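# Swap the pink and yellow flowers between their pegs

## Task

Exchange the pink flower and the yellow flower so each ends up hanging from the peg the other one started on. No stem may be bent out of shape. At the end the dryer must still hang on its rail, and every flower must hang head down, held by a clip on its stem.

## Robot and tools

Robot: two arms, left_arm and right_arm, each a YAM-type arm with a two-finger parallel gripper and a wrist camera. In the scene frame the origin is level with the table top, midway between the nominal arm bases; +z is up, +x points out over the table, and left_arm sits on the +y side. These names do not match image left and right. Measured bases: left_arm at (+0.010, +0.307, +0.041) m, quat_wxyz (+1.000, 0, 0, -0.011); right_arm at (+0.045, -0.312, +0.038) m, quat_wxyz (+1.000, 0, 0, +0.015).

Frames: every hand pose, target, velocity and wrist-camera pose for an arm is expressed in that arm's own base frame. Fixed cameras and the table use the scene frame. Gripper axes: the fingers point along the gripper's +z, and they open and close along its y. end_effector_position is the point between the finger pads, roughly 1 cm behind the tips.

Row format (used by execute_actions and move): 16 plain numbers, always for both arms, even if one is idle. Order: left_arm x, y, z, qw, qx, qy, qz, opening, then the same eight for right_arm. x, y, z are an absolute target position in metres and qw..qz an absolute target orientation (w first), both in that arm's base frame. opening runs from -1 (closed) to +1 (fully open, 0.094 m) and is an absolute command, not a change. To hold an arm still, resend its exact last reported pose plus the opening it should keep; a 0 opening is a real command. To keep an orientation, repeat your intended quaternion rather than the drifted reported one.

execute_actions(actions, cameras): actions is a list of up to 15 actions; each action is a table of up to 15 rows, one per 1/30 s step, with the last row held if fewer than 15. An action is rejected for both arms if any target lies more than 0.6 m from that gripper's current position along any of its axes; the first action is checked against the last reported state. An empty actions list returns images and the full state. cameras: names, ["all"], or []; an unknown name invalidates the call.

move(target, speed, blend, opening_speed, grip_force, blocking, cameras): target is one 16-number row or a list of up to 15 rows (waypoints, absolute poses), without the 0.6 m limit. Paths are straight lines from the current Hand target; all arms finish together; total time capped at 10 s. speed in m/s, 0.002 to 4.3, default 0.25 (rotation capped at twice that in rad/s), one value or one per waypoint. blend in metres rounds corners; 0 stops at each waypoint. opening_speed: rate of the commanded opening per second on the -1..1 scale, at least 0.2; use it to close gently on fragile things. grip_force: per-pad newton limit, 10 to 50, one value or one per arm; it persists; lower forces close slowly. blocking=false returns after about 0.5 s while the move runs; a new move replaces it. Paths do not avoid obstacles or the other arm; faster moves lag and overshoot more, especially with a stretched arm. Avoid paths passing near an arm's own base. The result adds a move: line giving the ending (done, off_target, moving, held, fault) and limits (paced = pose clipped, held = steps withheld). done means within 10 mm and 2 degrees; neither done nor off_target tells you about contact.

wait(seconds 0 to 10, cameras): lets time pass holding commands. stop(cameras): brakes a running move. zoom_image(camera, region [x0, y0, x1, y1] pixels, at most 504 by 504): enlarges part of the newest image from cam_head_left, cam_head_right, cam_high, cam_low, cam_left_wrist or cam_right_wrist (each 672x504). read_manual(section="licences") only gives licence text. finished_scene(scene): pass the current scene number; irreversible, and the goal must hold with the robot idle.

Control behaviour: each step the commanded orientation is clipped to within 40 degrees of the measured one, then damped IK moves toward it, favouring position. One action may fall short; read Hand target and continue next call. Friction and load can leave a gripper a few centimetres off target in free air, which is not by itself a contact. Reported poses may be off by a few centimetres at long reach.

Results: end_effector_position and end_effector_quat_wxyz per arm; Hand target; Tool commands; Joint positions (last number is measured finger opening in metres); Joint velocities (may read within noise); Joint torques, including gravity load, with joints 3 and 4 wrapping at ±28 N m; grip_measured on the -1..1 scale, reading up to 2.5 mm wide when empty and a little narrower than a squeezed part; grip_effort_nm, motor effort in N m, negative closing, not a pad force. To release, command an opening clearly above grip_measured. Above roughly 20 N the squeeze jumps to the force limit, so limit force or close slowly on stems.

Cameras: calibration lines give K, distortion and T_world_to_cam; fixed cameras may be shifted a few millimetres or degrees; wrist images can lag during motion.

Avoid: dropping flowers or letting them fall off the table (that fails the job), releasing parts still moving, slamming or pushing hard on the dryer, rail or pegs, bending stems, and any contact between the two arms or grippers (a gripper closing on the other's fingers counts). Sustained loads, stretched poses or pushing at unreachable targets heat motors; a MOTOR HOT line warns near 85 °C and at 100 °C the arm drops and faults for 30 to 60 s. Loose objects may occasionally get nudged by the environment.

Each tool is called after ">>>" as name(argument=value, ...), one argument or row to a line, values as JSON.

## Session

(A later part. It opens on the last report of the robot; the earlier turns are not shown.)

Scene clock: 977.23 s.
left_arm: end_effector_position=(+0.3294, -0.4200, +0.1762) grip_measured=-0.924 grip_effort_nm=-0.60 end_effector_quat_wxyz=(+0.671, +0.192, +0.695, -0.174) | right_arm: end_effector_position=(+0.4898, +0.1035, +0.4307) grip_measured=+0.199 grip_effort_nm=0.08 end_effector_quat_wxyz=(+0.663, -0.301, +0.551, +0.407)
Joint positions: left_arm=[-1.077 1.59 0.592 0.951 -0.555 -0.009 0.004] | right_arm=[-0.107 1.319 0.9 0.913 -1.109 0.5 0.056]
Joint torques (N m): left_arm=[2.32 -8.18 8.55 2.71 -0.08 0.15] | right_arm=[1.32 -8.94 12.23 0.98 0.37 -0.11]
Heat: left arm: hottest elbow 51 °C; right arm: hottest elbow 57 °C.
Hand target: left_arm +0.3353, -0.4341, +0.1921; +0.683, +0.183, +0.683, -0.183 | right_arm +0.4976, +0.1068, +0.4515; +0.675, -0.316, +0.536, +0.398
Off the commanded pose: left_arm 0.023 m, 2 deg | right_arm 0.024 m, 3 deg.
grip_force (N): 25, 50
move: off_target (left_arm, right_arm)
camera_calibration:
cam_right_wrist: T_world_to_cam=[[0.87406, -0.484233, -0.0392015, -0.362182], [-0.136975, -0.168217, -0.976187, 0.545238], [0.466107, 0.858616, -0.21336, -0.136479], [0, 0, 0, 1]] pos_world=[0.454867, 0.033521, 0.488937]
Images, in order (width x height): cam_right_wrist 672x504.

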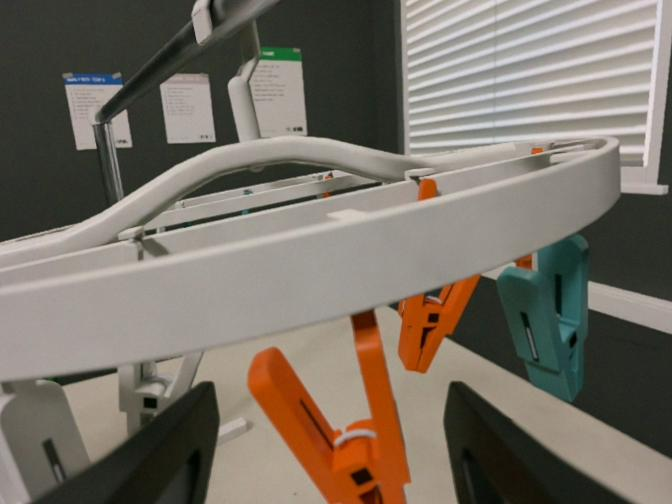

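>>> move(
  target=[0.336, -0.435, 0.192, 0.6830, 0.1830, 0.6830, -0.1830, -1, 0.505, 0.1065, 0.453, 0.6881, -0.3054, 0.5185, 0.4053, 0.2],
  speed=0.05,
  cameras=["cam_right_wrist"],
)

>>> zoom_image(
  camera="cam_right_wrist",
  region=[200, 270, 480, 504],
)

Scene clock: 984.13 s.
left_arm: end_effector_position=(+0.3294, -0.4200, +0.1762) grip_measured=-0.924 grip_effort_nm=-0.60 end_effector_quat_wxyz=(+0.671, +0.192, +0.695, -0.174) | right_arm: end_effector_position=(+0.4971, +0.1018, +0.4285) grip_measured=+0.199 grip_effort_nm=0.07 end_effector_quat_wxyz=(+0.678, -0.294, +0.537, +0.407)
Joint positions: left_arm=[-1.077 1.59 0.592 0.951 -0.555 -0.009 0.004] | right_arm=[-0.104 1.359 0.9 1.018 -1.079 0.544 0.056]
Joint torques (N m): left_arm=[2.32 -8.18 8.57 2.7 -0.08 0.15] | right_arm=[1.55 -9.47 12.19 1.84 0.4 0.18]
Heat: left arm: hottest elbow 51 °C; right arm: hottest elbow 56 °C.
Hand target: left_arm +0.3353, -0.4341, +0.1921; +0.683, +0.183, +0.683, -0.183 | right_arm +0.5033, +0.1062, +0.4523; +0.688, -0.305, +0.519, +0.405
Off the commanded pose: left_arm 0.023 m, 2 deg | right_arm 0.026 m, 3 deg.
grip_force (N): 25, 50
move: off_target (left_arm, right_arm)
camera_calibration:
cam_right_wrist: T_world_to_cam=[[0.869004, -0.493976, -0.028622, -0.370539], [-0.110559, -0.137463, -0.984317, 0.531104], [0.482295, 0.85854, -0.17407, -0.163684], [0, 0, 0, 1]] pos_world=[0.459662, 0.0304994, 0.483677]
Images, in order (width x height): cam_right_wrist 672x504.

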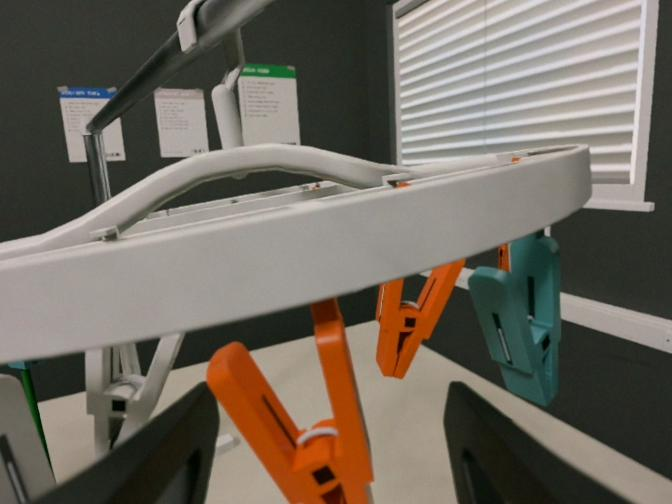

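Scaled by 1.800 from the camera's 672x504 image, which has a finer 960x720 frame.

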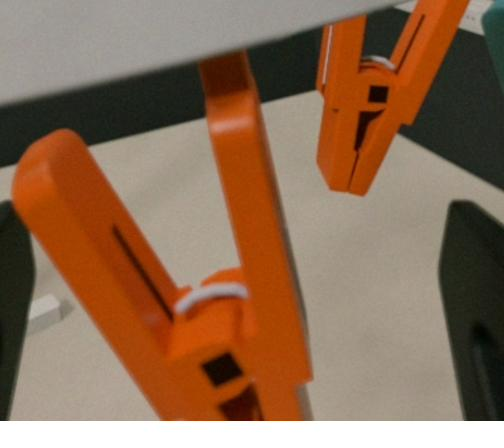

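>>> move(
  target=[0.336, -0.435, 0.192, 0.6830, 0.1830, 0.6830, -0.1830, -1, 0.502, 0.108, 0.461, 0.6927, -0.3018, 0.5123, 0.4080, 0.2],
  speed=0.05,
  cameras=["cam_right_wrist"],
)

>>> zoom_image(
  camera="cam_right_wrist",
  region=[200, 270, 480, 504],
)

Scene clock: 988.90 s.
left_arm: end_effector_position=(+0.3294, -0.4200, +0.1762) grip_measured=-0.924 grip_effort_nm=-0.60 end_effector_quat_wxyz=(+0.671, +0.192, +0.695, -0.174) | right_arm: end_effector_position=(+0.4971, +0.1030, +0.4346) grip_measured=+0.199 grip_effort_nm=0.08 end_effector_quat_wxyz=(+0.682, -0.289, +0.532, +0.410)
Joint positions: left_arm=[-1.077 1.59 0.592 0.951 -0.555 -0.009 0.004] | right_arm=[-0.099 1.359 0.906 1.036 -1.066 0.567 0.056]
Joint torques (N m): left_arm=[2.32 -8.18 8.55 2.73 -0.08 0.15] | right_arm=[1.49 -10.46 11.88 1.85 0.41 0.18]
Heat: left arm: hottest elbow 51 °C; right arm: hottest elbow 56 °C.
Hand target: left_arm +0.3353, -0.4341, +0.1921; +0.683, +0.183, +0.683, -0.183 | right_arm +0.5001, +0.1077, +0.4604; +0.693, -0.302, +0.512, +0.408
Off the commanded pose: left_arm 0.023 m, 2 deg | right_arm 0.027 m, 3 deg.
grip_force (N): 25, 50
move: off_target (left_arm, right_arm)
camera_calibration:
cam_right_wrist: T_world_to_cam=[[0.868786, -0.494149, -0.0320592, -0.368113], [-0.105585, -0.121603, -0.986947, 0.53428], [0.483801, 0.86083, -0.157821, -0.171844], [0, 0, 0, 1]] pos_world=[0.459362, 0.0309955, 0.488384]
Images, in order (width x height): cam_right_wrist 672x504.

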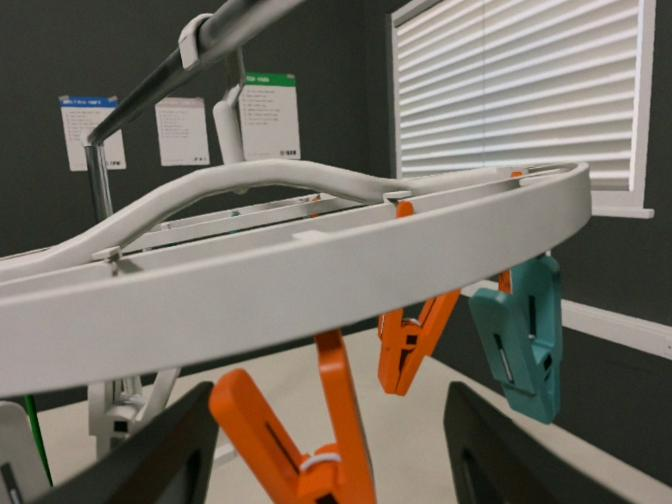

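Scaled by 1.800 from the camera's 672x504 image, which has a finer 960x720 frame.

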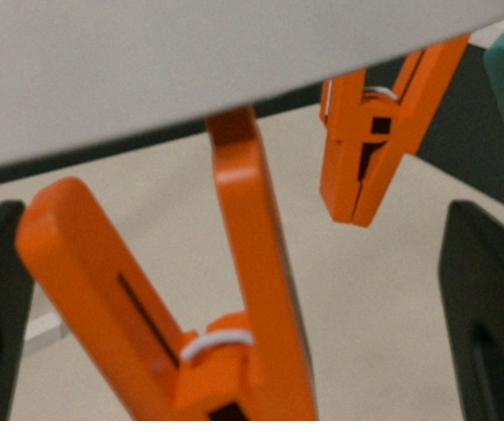

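>>> move(
  target=[0.336, -0.435, 0.192, 0.6830, 0.1830, 0.6830, -0.1830, -1, 0.5001, 0.1077, 0.4604, 0.6927, -0.3018, 0.5123, 0.4080, -0.8],
  speed=0.05,
  opening_speed=0.7,
  cameras=["cam_right_wrist", "cam_high", "cam_low"],
)

>>> zoom_image(
  camera="cam_high",
  region=[200, 230, 310, 340],
)

>>> zoom_image(
  camera="cam_low",
  region=[50, 50, 170, 170],
)

Scene clock: 994.73 s.
left_arm: end_effector_position=(+0.3294, -0.4200, +0.1762) grip_measured=-0.924 grip_effort_nm=-0.60 end_effector_quat_wxyz=(+0.671, +0.192, +0.695, -0.174) | right_arm: end_effector_position=(+0.4970, +0.1030, +0.4350) grip_measured=-0.597 grip_effort_nm=-0.99 end_effector_quat_wxyz=(+0.682, -0.289, +0.532, +0.410)
Joint positions: left_arm=[-1.077 1.59 0.592 0.951 -0.555 -0.009 0.004] | right_arm=[-0.099 1.359 0.906 1.039 -1.065 0.569 0.019]
Joint torques (N m): left_arm=[2.32 -8.18 8.55 2.71 -0.08 0.15] | right_arm=[1.38 -10.58 11.58 1.8 0.34 0.17]
Heat: left arm: hottest elbow 51 °C; right arm: hottest elbow 56 °C.
Hand target: left_arm +0.3353, -0.4341, +0.1921; +0.683, +0.183, +0.683, -0.183 | right_arm +0.4987, +0.1075, +0.4599; +0.693, -0.302, +0.512, +0.408
Off the commanded pose: left_arm 0.023 m, 2 deg | right_arm 0.026 m, 3 deg.
grip_force (N): 25, 50
move: off_target (left_arm, right_arm)
camera_calibration:
cam_right_wrist: T_world_to_cam=[[0.868853, -0.494037, -0.0319786, -0.368102], [-0.104664, -0.120168, -0.987221, 0.534198], [0.483881, 0.861096, -0.156116, -0.172406], [0, 0, 0, 1]] pos_world=[0.459161, 0.0307954, 0.488685]
Images, in order (width x height): cam_high 672x504, cam_low 672x504, cam_right_wrist 672x504.

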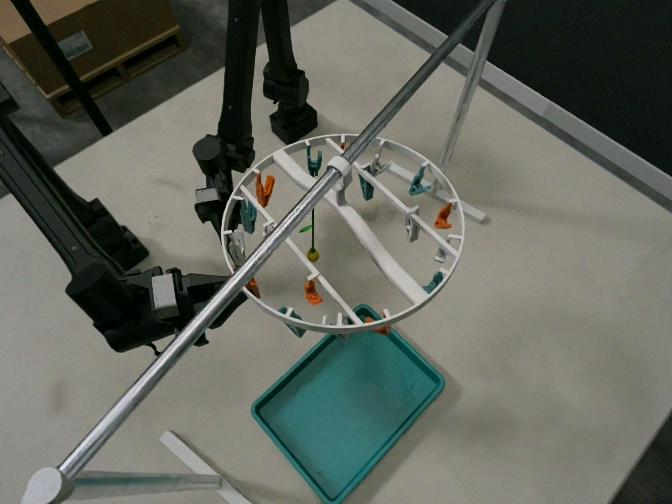

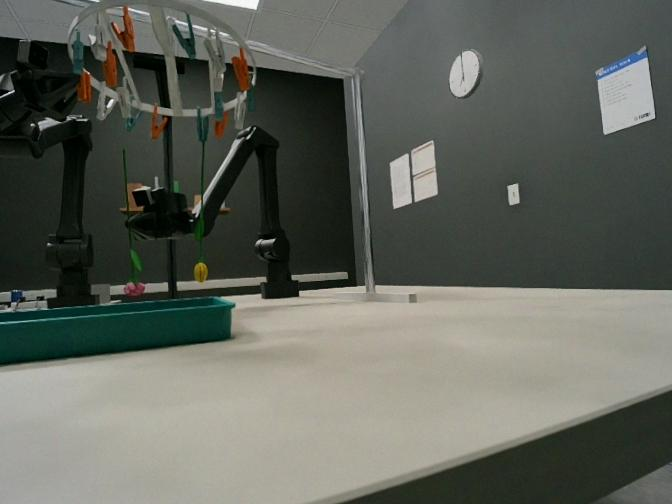

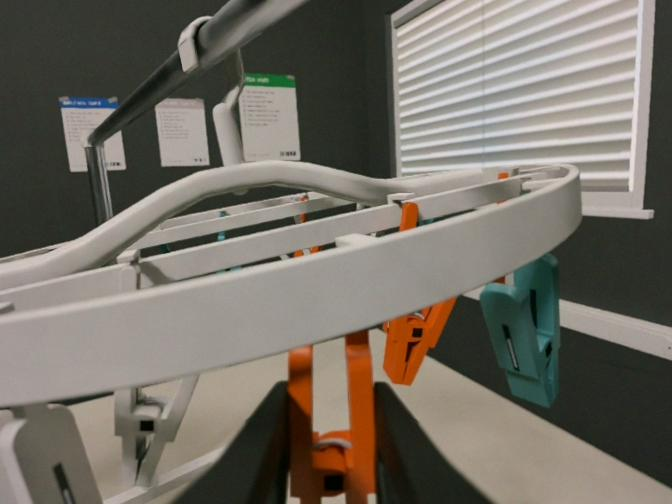

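Scaled by 4.582 from the camera's 672x504 image, which has a finer 960x720 frame.

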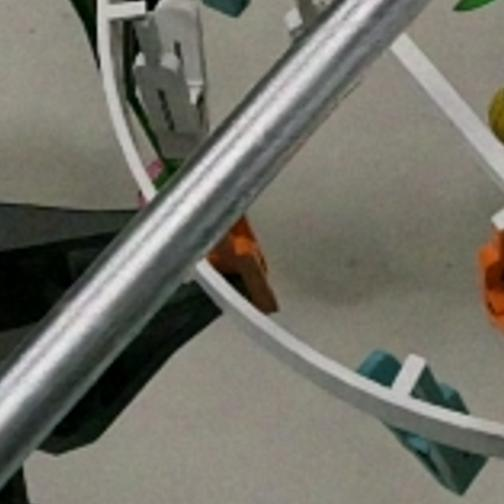

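Scaled by 4.200 from the camera's 672x504 image, which has a finer 960x720 frame.

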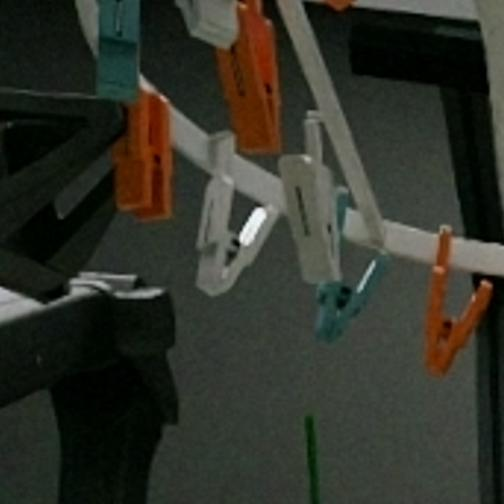

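>>> move(
  target=[
    [0.336, -0.435, 0.192, 0.6830, 0.1830, 0.6830, -0.1830, -1, 0.4987, 0.1075, 0.4599, 0.6927, -0.3018, 0.5123, 0.4080, 0.2],
    [0.336, -0.435, 0.192, 0.6830, 0.1830, 0.6830, -0.1830, -1, 0.507, 0.099, 0.463, 0.7263, -0.3309, 0.4814, 0.3621, 0.2],
  ],
  speed=0.05,
  opening_speed=0.8,
  cameras=["cam_right_wrist"],
)

>>> zoom_image(
  camera="cam_right_wrist",
  region=[190, 270, 470, 504],
)

Scene clock: 1010.23 s.
left_arm: end_effector_position=(+0.3294, -0.4200, +0.1762) grip_measured=-0.924 grip_effort_nm=-0.60 end_effector_quat_wxyz=(+0.671, +0.192, +0.695, -0.174) | right_arm: end_effector_position=(+0.4980, +0.1033, +0.4416) grip_measured=+0.199 grip_effort_nm=0.08 end_effector_quat_wxyz=(+0.709, -0.317, +0.502, +0.381)
Joint positions: left_arm=[-1.077 1.59 0.592 0.951 -0.555 -0.009 0.004] | right_arm=[-0.098 1.381 0.92 1.115 -1.063 0.518 0.056]
Joint torques (N m): left_arm=[2.32 -8.18 8.55 2.71 -0.07 0.15] | right_arm=[0.15 -9.52 11.79 1.76 0.43 -0.14]
Heat: left arm: hottest elbow 52 °C; right arm: hottest elbow 55 °C.
Hand target: left_arm +0.3353, -0.4342, +0.1921; +0.683, +0.183, +0.683, -0.183 | right_arm +0.5057, +0.0988, +0.4624; +0.726, -0.331, +0.482, +0.362
Off the commanded pose: left_arm 0.023 m, 2 deg | right_arm 0.024 m, 4 deg.
grip_force (N): 25, 50
move: off_target (left_arm, right_arm)
camera_calibration:
cam_right_wrist: T_world_to_cam=[[0.858881, -0.506147, 0.078357, -0.411207], [0.00229228, -0.149188, -0.988806, 0.491144], [0.512171, 0.849446, -0.126975, -0.197943], [0, 0, 0, 1]] pos_world=[0.453433, 0.0332832, 0.492734]
Images, in order (width x height): cam_right_wrist 672x504.

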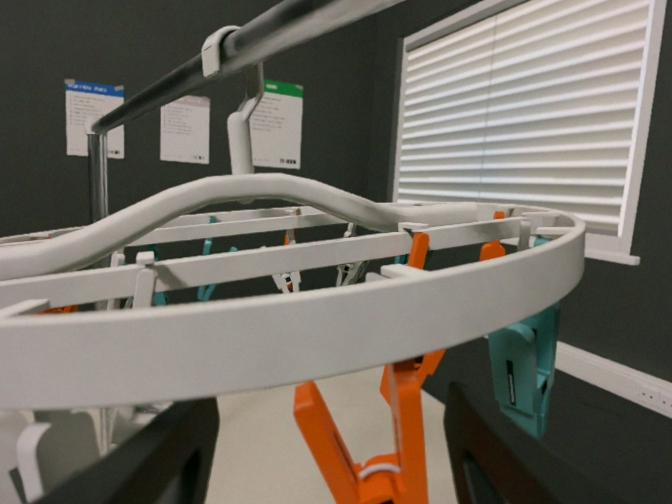

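Scaled by 1.800 from the camera's 672x504 image, which has a finer 960x720 frame.

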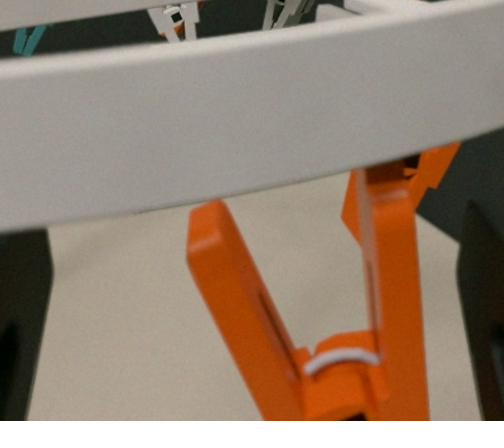

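>>> move(
  target=[0.336, -0.435, 0.192, 0.6830, 0.1830, 0.6830, -0.1830, -1, 0.517, 0.0895, 0.462, 0.7263, -0.3309, 0.4814, 0.3621, 0.2],
  speed=0.05,
  cameras=["cam_right_wrist"],
)

>>> zoom_image(
  camera="cam_right_wrist",
  region=[190, 270, 470, 504],
)

Scene clock: 1023.00 s.
left_arm: end_effector_position=(+0.3294, -0.4200, +0.1762) grip_measured=-0.924 grip_effort_nm=-0.60 end_effector_quat_wxyz=(+0.671, +0.192, +0.695, -0.174) | right_arm: end_effector_position=(+0.5086, +0.0948, +0.4414) grip_measured=+0.199 grip_effort_nm=0.08 end_effector_quat_wxyz=(+0.715, -0.322, +0.497, +0.372)
Joint positions: left_arm=[-1.077 1.59 0.592 0.951 -0.555 -0.009 0.004] | right_arm=[-0.115 1.415 0.949 1.142 -1.073 0.518 0.056]
Joint torques (N m): left_arm=[2.32 -8.18 8.55 2.71 -0.08 0.15] | right_arm=[-0.09 -10.29 11.74 1.72 0.29 0.12]
Heat: left arm: hottest elbow 52 °C; right arm: hottest elbow 58 °C.
Hand target: left_arm +0.3353, -0.4342, +0.1921; +0.683, +0.183, +0.683, -0.183 | right_arm +0.5156, +0.0894, +0.4615; +0.726, -0.331, +0.482, +0.362
Off the commanded pose: left_arm 0.023 m, 2 deg | right_arm 0.023 m, 3 deg.
grip_force (N): 25, 50
move: off_target (left_arm, right_arm)
camera_calibration:
cam_right_wrist: T_world_to_cam=[[0.852471, -0.512917, 0.101041, -0.430603], [0.0219203, -0.158038, -0.98719, 0.479881], [0.522315, 0.843765, -0.12348, -0.202306], [0, 0, 0, 1]] pos_world=[0.462225, 0.0256745, 0.492262]
Images, in order (width x height): cam_right_wrist 672x504.

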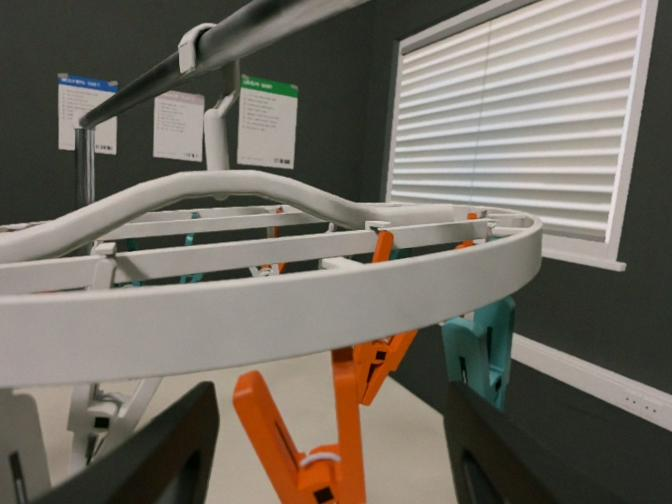

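Scaled by 1.800 from the camera's 672x504 image, which has a finer 960x720 frame.

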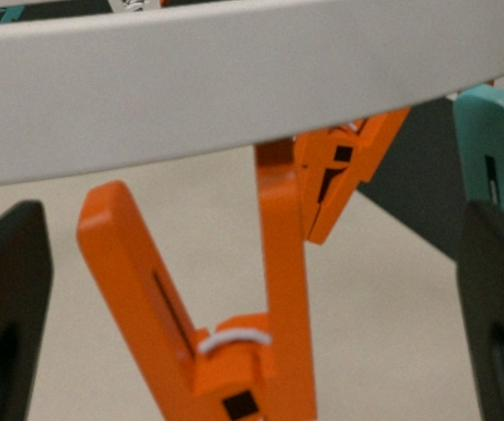

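>>> move(
  target=[0.336, -0.435, 0.192, 0.6830, 0.1830, 0.6830, -0.1830, -1, 0.5156, 0.0894, 0.4618, 0.7263, -0.3309, 0.4814, 0.3621, -0.8],
  speed=0.05,
  opening_speed=0.7,
  cameras=["cam_right_wrist", "cam_high", "cam_low", "cam_head_right"],
)

>>> zoom_image(
  camera="cam_right_wrist",
  region=[230, 270, 440, 504],
)

>>> zoom_image(
  camera="cam_low",
  region=[60, 60, 150, 150],
)

Scene clock: 1028.80 s.
left_arm: end_effector_position=(+0.3294, -0.4200, +0.1762) grip_measured=-0.924 grip_effort_nm=-0.60 end_effector_quat_wxyz=(+0.671, +0.192, +0.695, -0.174) | right_arm: end_effector_position=(+0.5083, +0.0949, +0.4418) grip_measured=-0.798 grip_effort_nm=-0.07 end_effector_quat_wxyz=(+0.715, -0.323, +0.496, +0.371)
Joint positions: left_arm=[-1.077 1.59 0.592 0.951 -0.555 -0.009 0.004] | right_arm=[-0.115 1.415 0.949 1.144 -1.074 0.518 0.01]
Joint torques (N m): left_arm=[2.32 -8.18 8.55 2.73 -0.07 0.15] | right_arm=[-0.21 -10.4 11.49 1.77 0.3 0.13]
Heat: left arm: hottest elbow 52 °C; right arm: hottest elbow 59 °C.
Hand target: left_arm +0.3353, -0.4342, +0.1921; +0.683, +0.183, +0.683, -0.183 | right_arm +0.5144, +0.0893, +0.4615; +0.726, -0.331, +0.482, +0.362
Off the commanded pose: left_arm 0.023 m, 2 deg | right_arm 0.022 m, 3 deg.
grip_force (N): 25, 50
move: off_target (left_arm, right_arm)
camera_calibration:
cam_right_wrist: T_world_to_cam=[[0.852518, -0.512323, 0.103629, -0.431552], [0.0245383, -0.158811, -0.987004, 0.478925], [0.522122, 0.843981, -0.122818, -0.202387], [0, 0, 0, 1]] pos_world=[0.461824, 0.0257756, 0.492565]
Images, in order (width x height): cam_head_right 672x504, cam_high 672x504, cam_low 672x504, cam_right_wrist 672x504.

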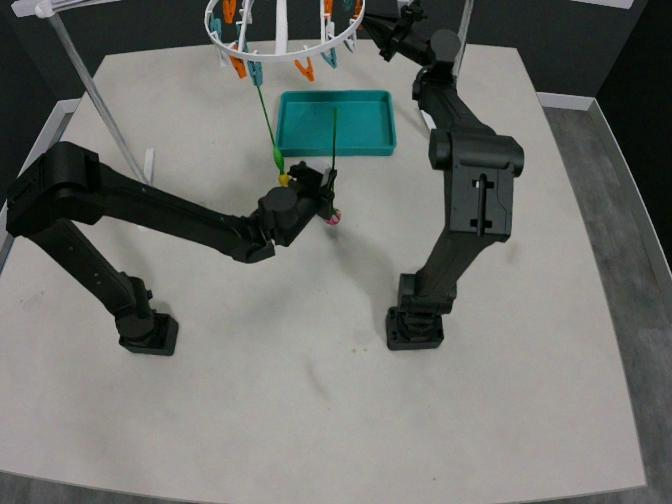

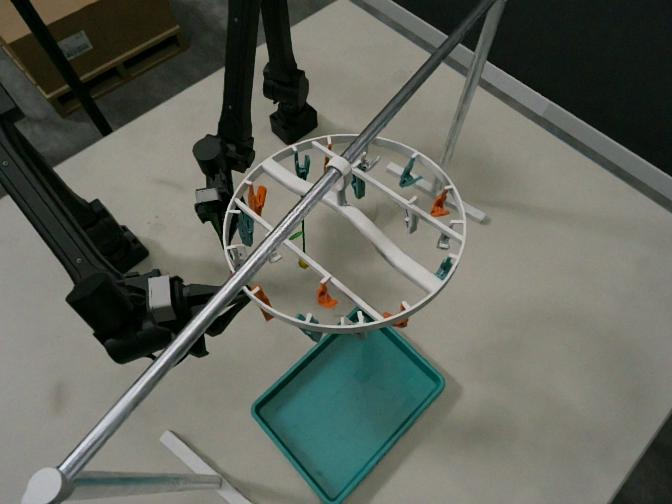

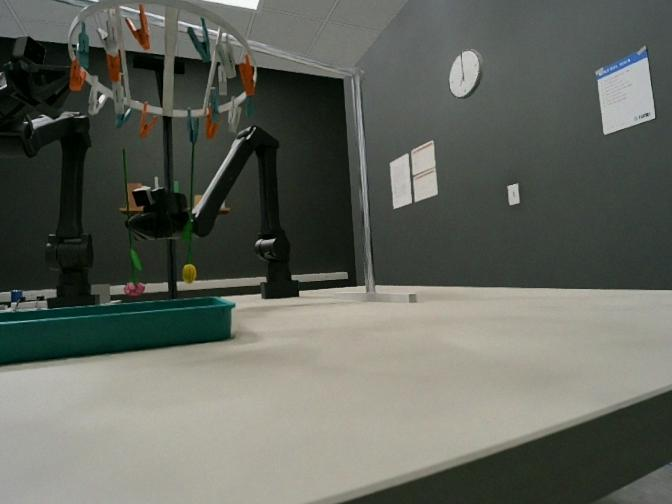

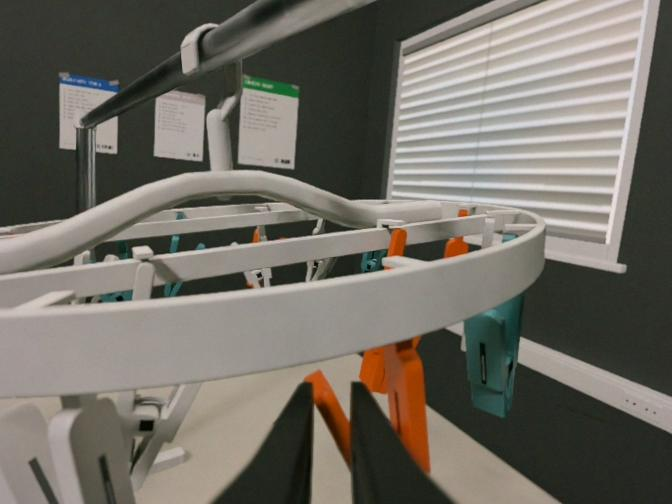

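Scaled by 2.154 from the camera's 672x504 image, which has a finer 960x720 frame.

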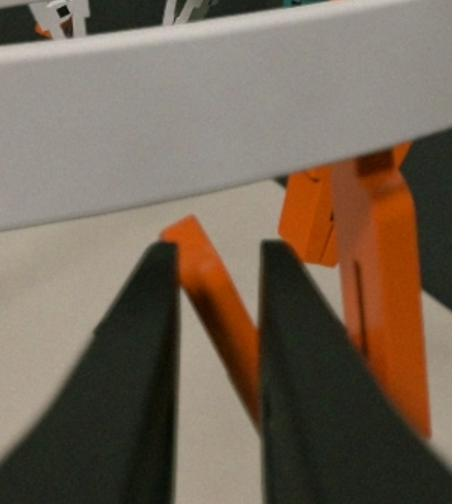

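Scaled by 5.600 from the camera's 672x504 image, which has a finer 960x720 frame.

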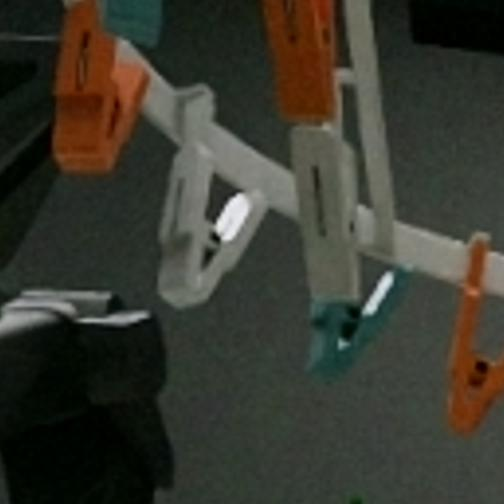

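>>> move(
  target=[0.336, -0.435, 0.192, 0.6830, 0.1830, 0.6830, -0.1830, -1, 0.5144, 0.0893, 0.4615, 0.7263, -0.3309, 0.4814, 0.3621, 0.2],
  speed=0.05,
  opening_speed=0.8,
  cameras=["cam_right_wrist", "cam_high"],
)

>>> zoom_image(
  camera="cam_right_wrist",
  region=[190, 270, 470, 504],
)

Scene clock: 1032.87 s.
left_arm: end_effector_position=(+0.3294, -0.4200, +0.1762) grip_measured=-0.924 grip_effort_nm=-0.60 end_effector_quat_wxyz=(+0.671, +0.192, +0.695, -0.174) | right_arm: end_effector_position=(+0.5082, +0.0949, +0.4417) grip_measured=+0.198 grip_effort_nm=0.08 end_effector_quat_wxyz=(+0.715, -0.323, +0.496, +0.372)
Joint positions: left_arm=[-1.077 1.59 0.592 0.951 -0.555 -0.009 0.004] | right_arm=[-0.115 1.415 0.949 1.144 -1.074 0.518 0.056]
Joint torques (N m): left_arm=[2.32 -8.18 8.55 2.71 -0.08 0.15] | right_arm=[-0.32 -10.7 11.28 1.77 0.27 0.14]
Heat: left arm: hottest elbow 52 °C; right arm: hottest elbow 59 °C.
Hand target: left_arm +0.3353, -0.4342, +0.1921; +0.683, +0.183, +0.683, -0.183 | right_arm +0.5133, +0.0894, +0.4612; +0.726, -0.331, +0.482, +0.362
Off the commanded pose: left_arm 0.023 m, 2 deg | right_arm 0.021 m, 3 deg.
grip_force (N): 25, 50
move: off_target (left_arm, right_arm)
camera_calibration:
cam_right_wrist: T_world_to_cam=[[0.852669, -0.512056, 0.103703, -0.431665], [0.0245492, -0.159005, -0.986972, 0.47891], [0.521875, 0.844107, -0.123008, -0.202182], [0, 0, 0, 1]] pos_world=[0.461824, 0.0257761, 0.492565]
Images, in order (width x height): cam_high 672x504, cam_right_wrist 672x504.

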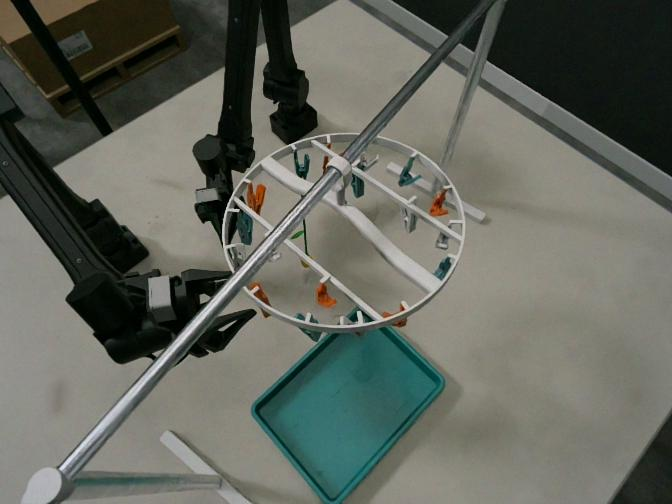

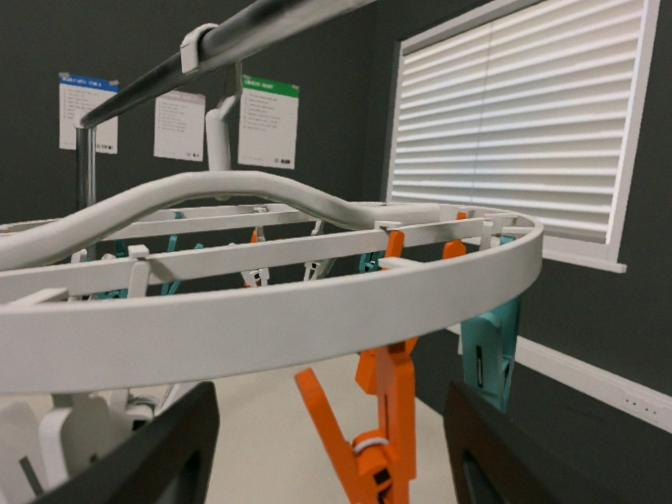

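Scaled by 1.800 from the camera's 672x504 image, which has a finer 960x720 frame.

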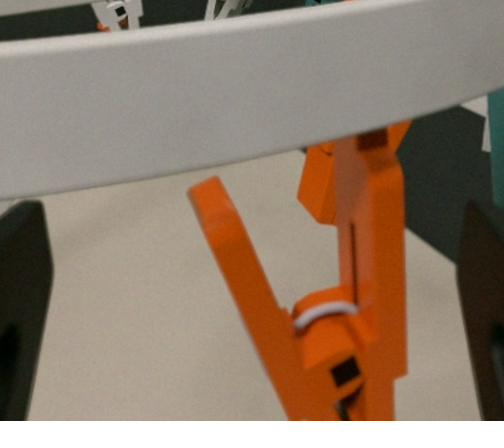

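>>> move(
  target=[
    [0.336, -0.435, 0.192, 0.6830, 0.1830, 0.6830, -0.1830, -1, 0.520, 0.099, 0.434, 0.7263, -0.3309, 0.4814, 0.3621, 0.2],
    [0.336, -0.435, 0.192, 0.6830, 0.1830, 0.6830, -0.1830, -1, 0.478, 0.106, 0.434, 0.7263, -0.3309, 0.4814, 0.3621, 0.2],
    [0.336, -0.435, 0.192, 0.6830, 0.1830, 0.6830, -0.1830, -1, 0.438, 0.128, 0.434, 0.7263, -0.3309, 0.4814, 0.3621, 0.2],
  ],
  speed=[0.05, 0.06, 0.06],
  blend=[0, 0.01, 0],
  cameras=["cam_right_wrist", "cam_high"],
)

>>> zoom_image(
  camera="cam_right_wrist",
  region=[190, 270, 470, 504],
)

Scene clock: 1050.20 s.
left_arm: end_effector_position=(+0.3294, -0.4200, +0.1762) grip_measured=-0.924 grip_effort_nm=-0.60 end_effector_quat_wxyz=(+0.671, +0.192, +0.695, -0.174) | right_arm: end_effector_position=(+0.4410, +0.1238, +0.4365) grip_measured=+0.199 grip_effort_nm=0.08 end_effector_quat_wxyz=(+0.727, -0.328, +0.482, +0.363)
Joint positions: left_arm=[-1.077 1.59 0.592 0.951 -0.555 -0.009 0.004] | right_arm=[-0.054 1.239 0.763 1.132 -1.017 0.445 0.056]
Joint torques (N m): left_arm=[2.26 -8.18 8.53 2.71 -0.08 0.15] | right_arm=[1.38 -8.64 7.08 0.8 0.44 -0.11]
Heat: left arm: hottest elbow 52 °C; right arm: hottest elbow 59 °C.
Hand target: left_arm +0.3353, -0.4342, +0.1921; +0.683, +0.183, +0.683, -0.183 | right_arm +0.4380, +0.1280, +0.4340; +0.726, -0.331, +0.481, +0.362
Off the commanded pose: left_arm 0.023 m, 2 deg | right_arm 0.006 m, 0 deg.
grip_force (N): 25, 50
move: off_target (left_arm)
camera_calibration:
cam_right_wrist: T_world_to_cam=[[0.844047, -0.518461, 0.137053, -0.368999], [0.0643446, -0.155811, -0.985689, 0.461496], [0.532395, 0.840786, -0.0981521, -0.207271], [0, 0, 0, 1]] pos_world=[0.392108, 0.0548654, 0.48512]
Images, in order (width x height): cam_high 672x504, cam_right_wrist 672x504.

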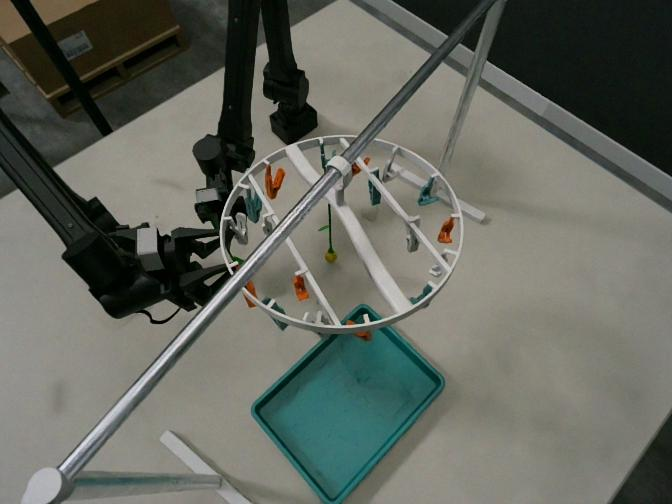

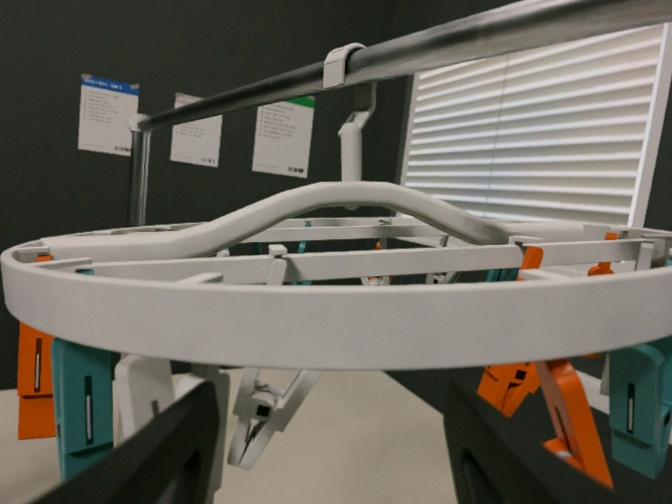

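Scaled by 1.800 from the camera's 672x504 image, which has a finer 960x720 frame.

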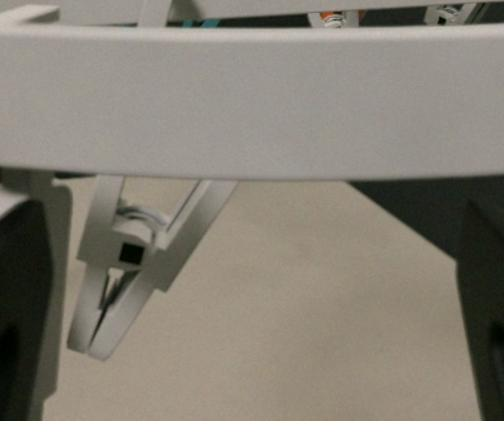

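>>> move(
  target=[
    [0.336, -0.435, 0.192, 0.6830, 0.1830, 0.6830, -0.1830, -1, 0.408, 0.070, 0.425, 0.7263, -0.3309, 0.4814, 0.3621, 0.2],
    [0.336, -0.435, 0.192, 0.6830, 0.1830, 0.6830, -0.1830, -1, 0.456, 0.037, 0.438, 0.7263, -0.3309, 0.4814, 0.3621, 0.2],
  ],
  speed=[0.1, 0.15],
  blend=[0.01, 0],
  cameras=["cam_right_wrist", "cam_high"],
)

>>> zoom_image(
  camera="cam_right_wrist",
  region=[230, 200, 480, 420],
)

Scene clock: 1058.13 s.
left_arm: end_effector_position=(+0.3294, -0.4200, +0.1762) grip_measured=-0.924 grip_effort_nm=-0.60 end_effector_quat_wxyz=(+0.671, +0.192, +0.695, -0.174) | right_arm: end_effector_position=(+0.4482, +0.0420, +0.4218) grip_measured=+0.199 grip_effort_nm=0.08 end_effector_quat_wxyz=(+0.719, -0.322, +0.492, +0.369)
Joint positions: left_arm=[-1.077 1.59 0.592 0.951 -0.555 -0.009 0.004] | right_arm=[-0.27 1.372 0.803 1.492 -1.175 0.778 0.056]
Joint torques (N m): left_arm=[2.32 -8.23 8.55 2.71 -0.08 0.15] | right_arm=[-0.03 -8.35 10.76 1.28 0.42 0.2]
Heat: left arm: hottest elbow 53 °C; right arm: hottest elbow 58 °C.
Hand target: left_arm +0.3353, -0.4342, +0.1921; +0.683, +0.183, +0.683, -0.183 | right_arm +0.4550, +0.0371, +0.4376; +0.726, -0.331, +0.482, +0.362
Off the commanded pose: left_arm 0.023 m, 2 deg | right_arm 0.019 m, 2 deg.
grip_force (N): 25, 50
move: off_target (left_arm, right_arm)
camera_calibration:
cam_right_wrist: T_world_to_cam=[[0.848803, -0.51702, 0.110564, -0.406418], [0.034295, -0.154839, -0.987344, 0.44796], [0.527596, 0.841852, -0.113696, -0.134979], [0, 0, 0, 1]] pos_world=[0.40082, -0.0271325, 0.471879]
Images, in order (width x height): cam_high 672x504, cam_right_wrist 672x504.

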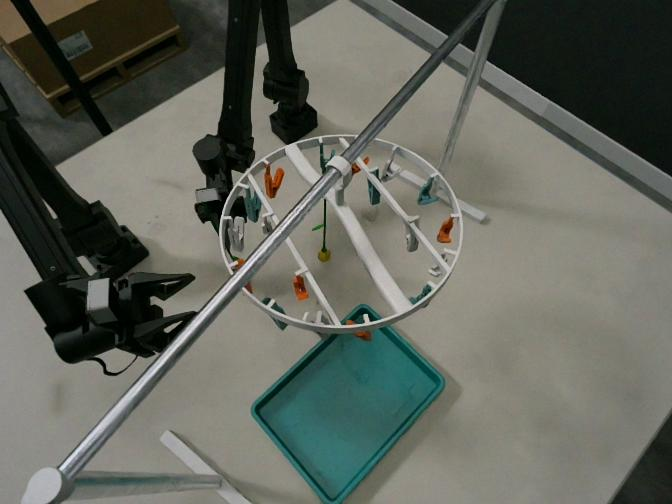

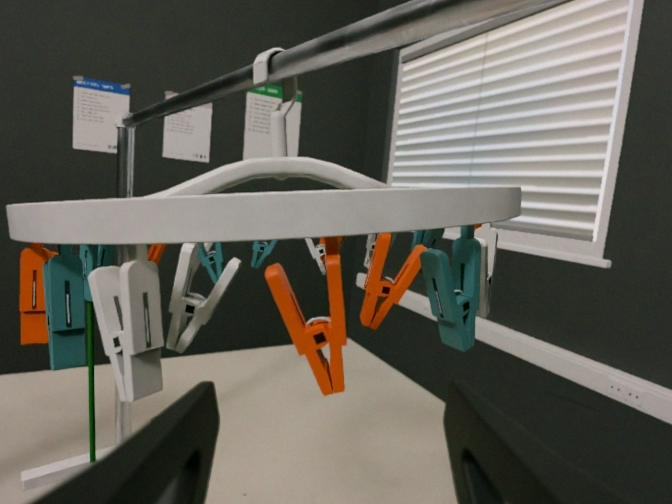

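Scaled by 2.016 from the camera's 672x504 image, which has a finer 960x720 frame.

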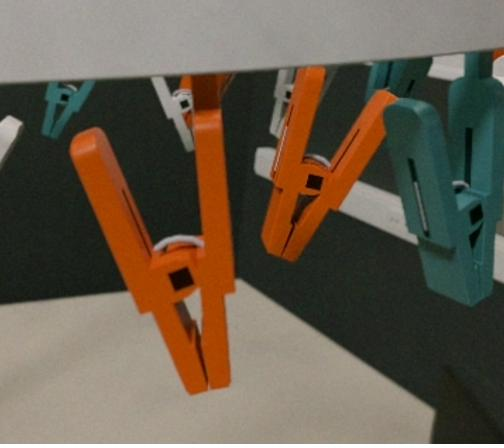

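>>> move(
  target=[0.336, -0.435, 0.192, 0.6830, 0.1830, 0.6830, -0.1830, -1, 0.478, 0.088, 0.453, 0.7263, -0.3309, 0.4814, 0.3621, 0.2],
  speed=0.08,
  cameras=["cam_right_wrist"],
)

>>> zoom_image(
  camera="cam_right_wrist",
  region=[200, 230, 470, 450],
)

Scene clock: 1069.93 s.
left_arm: end_effector_position=(+0.3294, -0.4200, +0.1762) grip_measured=-0.924 grip_effort_nm=-0.60 end_effector_quat_wxyz=(+0.671, +0.192, +0.695, -0.174) | right_arm: end_effector_position=(+0.4752, +0.0837, +0.4253) grip_measured=+0.199 grip_effort_nm=0.08 end_effector_quat_wxyz=(+0.713, -0.313, +0.503, +0.376)
Joint positions: left_arm=[-1.077 1.59 0.592 0.951 -0.555 -0.009 0.004] | right_arm=[-0.15 1.355 0.837 1.22 -1.089 0.571 0.056]
Joint torques (N m): left_arm=[2.32 -8.18 8.55 2.71 -0.07 0.15] | right_arm=[1.2 -10.81 11.36 0.81 0.48 -0.13]
Heat: left arm: hottest elbow 53 °C; right arm: hottest elbow 58 °C.
Hand target: left_arm +0.3353, -0.4342, +0.1921; +0.683, +0.183, +0.683, -0.183 | right_arm +0.4763, +0.0877, +0.4526; +0.727, -0.331, +0.481, +0.362
Off the commanded pose: left_arm 0.023 m, 2 deg | right_arm 0.028 m, 4 deg.
grip_force (N): 25, 50
move: off_target (left_arm, right_arm)
camera_calibration:
cam_right_wrist: T_world_to_cam=[[0.850749, -0.519745, 0.078045, -0.395009], [0.00136355, -0.146312, -0.989238, 0.472611], [0.52557, 0.8417, -0.123766, -0.178706], [0, 0, 0, 1]] pos_world=[0.429332, 0.0142614, 0.476235]
Images, in order (width x height): cam_right_wrist 672x504.

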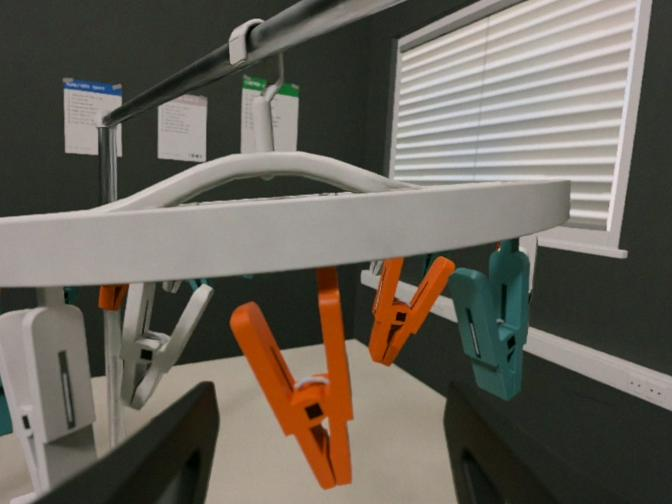

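Scaled by 1.867 from the camera's 672x504 image, which has a finer 960x720 frame.

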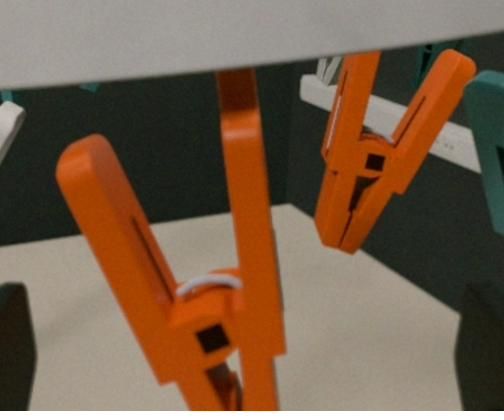

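>>> move(
  target=[0.336, -0.435, 0.192, 0.6830, 0.1830, 0.6830, -0.1830, -1, 0.485, 0.110, 0.4655, 0.7263, -0.3309, 0.4814, 0.3621, 0.2],
  speed=0.06,
  cameras=["cam_right_wrist"],
)

>>> zoom_image(
  camera="cam_right_wrist",
  region=[190, 270, 470, 504],
)

Scene clock: 1076.93 s.
left_arm: end_effector_position=(+0.3294, -0.4200, +0.1762) grip_measured=-0.924 grip_effort_nm=-0.60 end_effector_quat_wxyz=(+0.671, +0.192, +0.695, -0.174) | right_arm: end_effector_position=(+0.4823, +0.1057, +0.4364) grip_measured=+0.199 grip_effort_nm=0.07 end_effector_quat_wxyz=(+0.712, -0.314, +0.504, +0.375)
Joint positions: left_arm=[-1.077 1.59 0.592 0.951 -0.555 -0.009 0.004] | right_arm=[-0.094 1.336 0.865 1.105 -1.047 0.495 0.056]
Joint torques (N m): left_arm=[2.26 -8.12 8.55 2.71 -0.08 0.15] | right_arm=[1.38 -10.75 11.79 0.88 0.43 -0.12]
Heat: left arm: hottest elbow 53 °C; right arm: hottest elbow 58 °C.
Hand target: left_arm +0.3353, -0.4342, +0.1921; +0.683, +0.183, +0.683, -0.183 | right_arm +0.4832, +0.1098, +0.4650; +0.727, -0.331, +0.481, +0.363
Off the commanded pose: left_arm 0.023 m, 2 deg | right_arm 0.030 m, 4 deg.
grip_force (N): 25, 50
move: off_target (left_arm, right_arm)
camera_calibration:
cam_right_wrist: T_world_to_cam=[[0.851186, -0.518943, 0.0786183, -0.391122], [0.000383655, -0.149173, -0.988811, 0.487435], [0.524864, 0.841692, -0.126775, -0.19796], [0, 0, 0, 1]] pos_world=[0.436632, 0.0363633, 0.487634]
Images, in order (width x height): cam_right_wrist 672x504.

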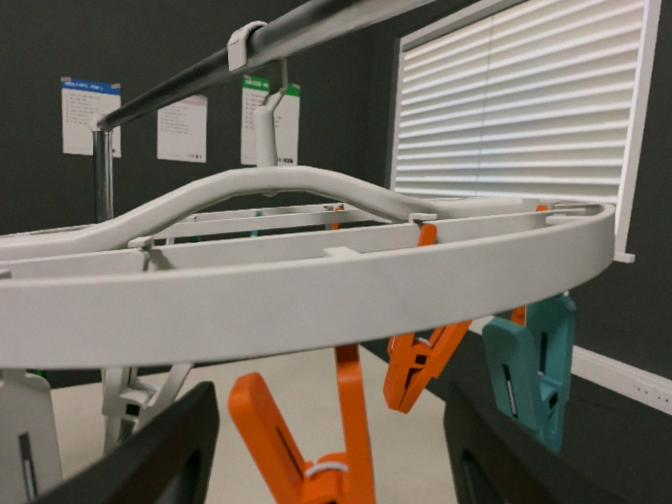

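Scaled by 1.800 from the camera's 672x504 image, which has a finer 960x720 frame.

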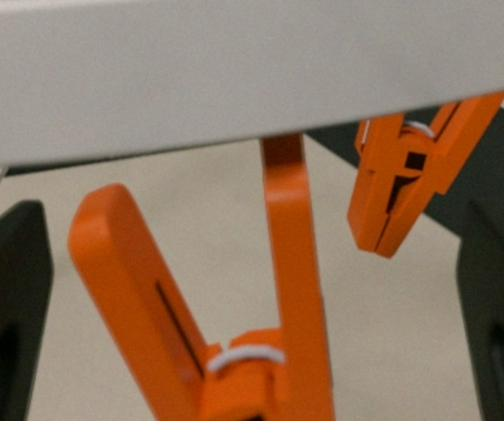

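>>> move(
  target=[0.336, -0.435, 0.192, 0.6830, 0.1830, 0.6830, -0.1830, -1, 0.485, 0.110, 0.470, 0.7331, -0.3249, 0.4727, 0.3655, 0.2],
  speed=0.06,
  cameras=["cam_right_wrist"],
)

>>> zoom_image(
  camera="cam_right_wrist",
  region=[190, 270, 470, 504],
)

Scene clock: 1082.57 s.
left_arm: end_effector_position=(+0.3294, -0.4200, +0.1762) grip_measured=-0.924 grip_effort_nm=-0.60 end_effector_quat_wxyz=(+0.671, +0.192, +0.695, -0.174) | right_arm: end_effector_position=(+0.4822, +0.1052, +0.4404) grip_measured=+0.199 grip_effort_nm=0.07 end_effector_quat_wxyz=(+0.721, -0.311, +0.497, +0.370)
Joint positions: left_arm=[-1.077 1.59 0.592 0.951 -0.555 -0.009 0.004] | right_arm=[-0.091 1.336 0.865 1.123 -1.03 0.494 0.056]
Joint torques (N m): left_arm=[2.32 -8.23 8.55 2.7 -0.08 0.15] | right_arm=[1.44 -9.99 11.96 1.87 0.43 0.16]
Heat: left arm: hottest elbow 53 °C; right arm: hottest elbow 58 °C.
Hand target: left_arm +0.3353, -0.4342, +0.1921; +0.683, +0.183, +0.683, -0.183 | right_arm +0.4831, +0.1098, +0.4693; +0.733, -0.325, +0.473, +0.366
Off the commanded pose: left_arm 0.023 m, 2 deg | right_arm 0.030 m, 4 deg.
grip_force (N): 25, 50
move: off_target (left_arm, right_arm)
camera_calibration:
cam_right_wrist: T_world_to_cam=[[0.843254, -0.529752, 0.0910308, -0.392099], [0.0183772, -0.140842, -0.989862, 0.482179], [0.537202, 0.836377, -0.10903, -0.21025], [0, 0, 0, 1]] pos_world=[0.434725, 0.0360445, 0.49006]
Images, in order (width x height): cam_right_wrist 672x504.

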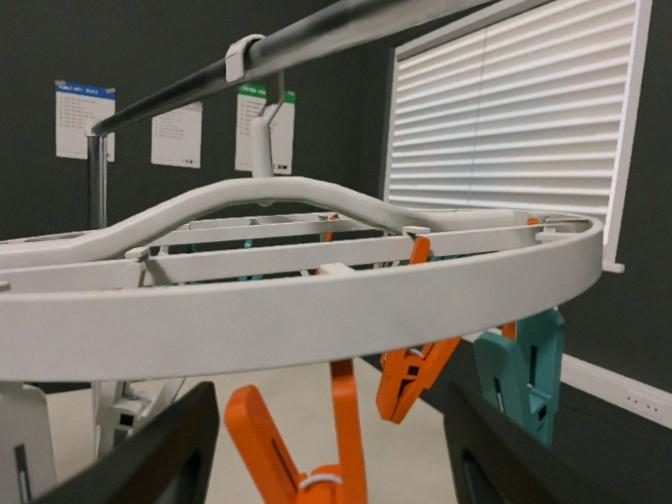

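Scaled by 1.800 from the camera's 672x504 image, which has a finer 960x720 frame.

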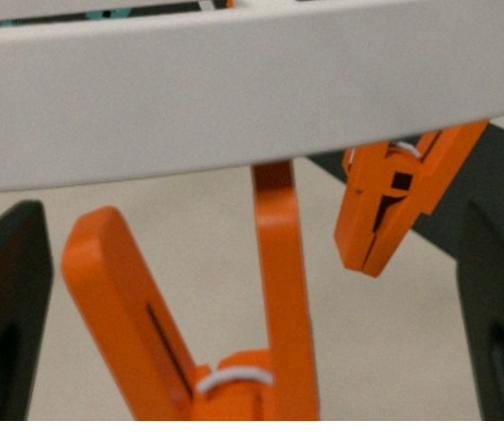

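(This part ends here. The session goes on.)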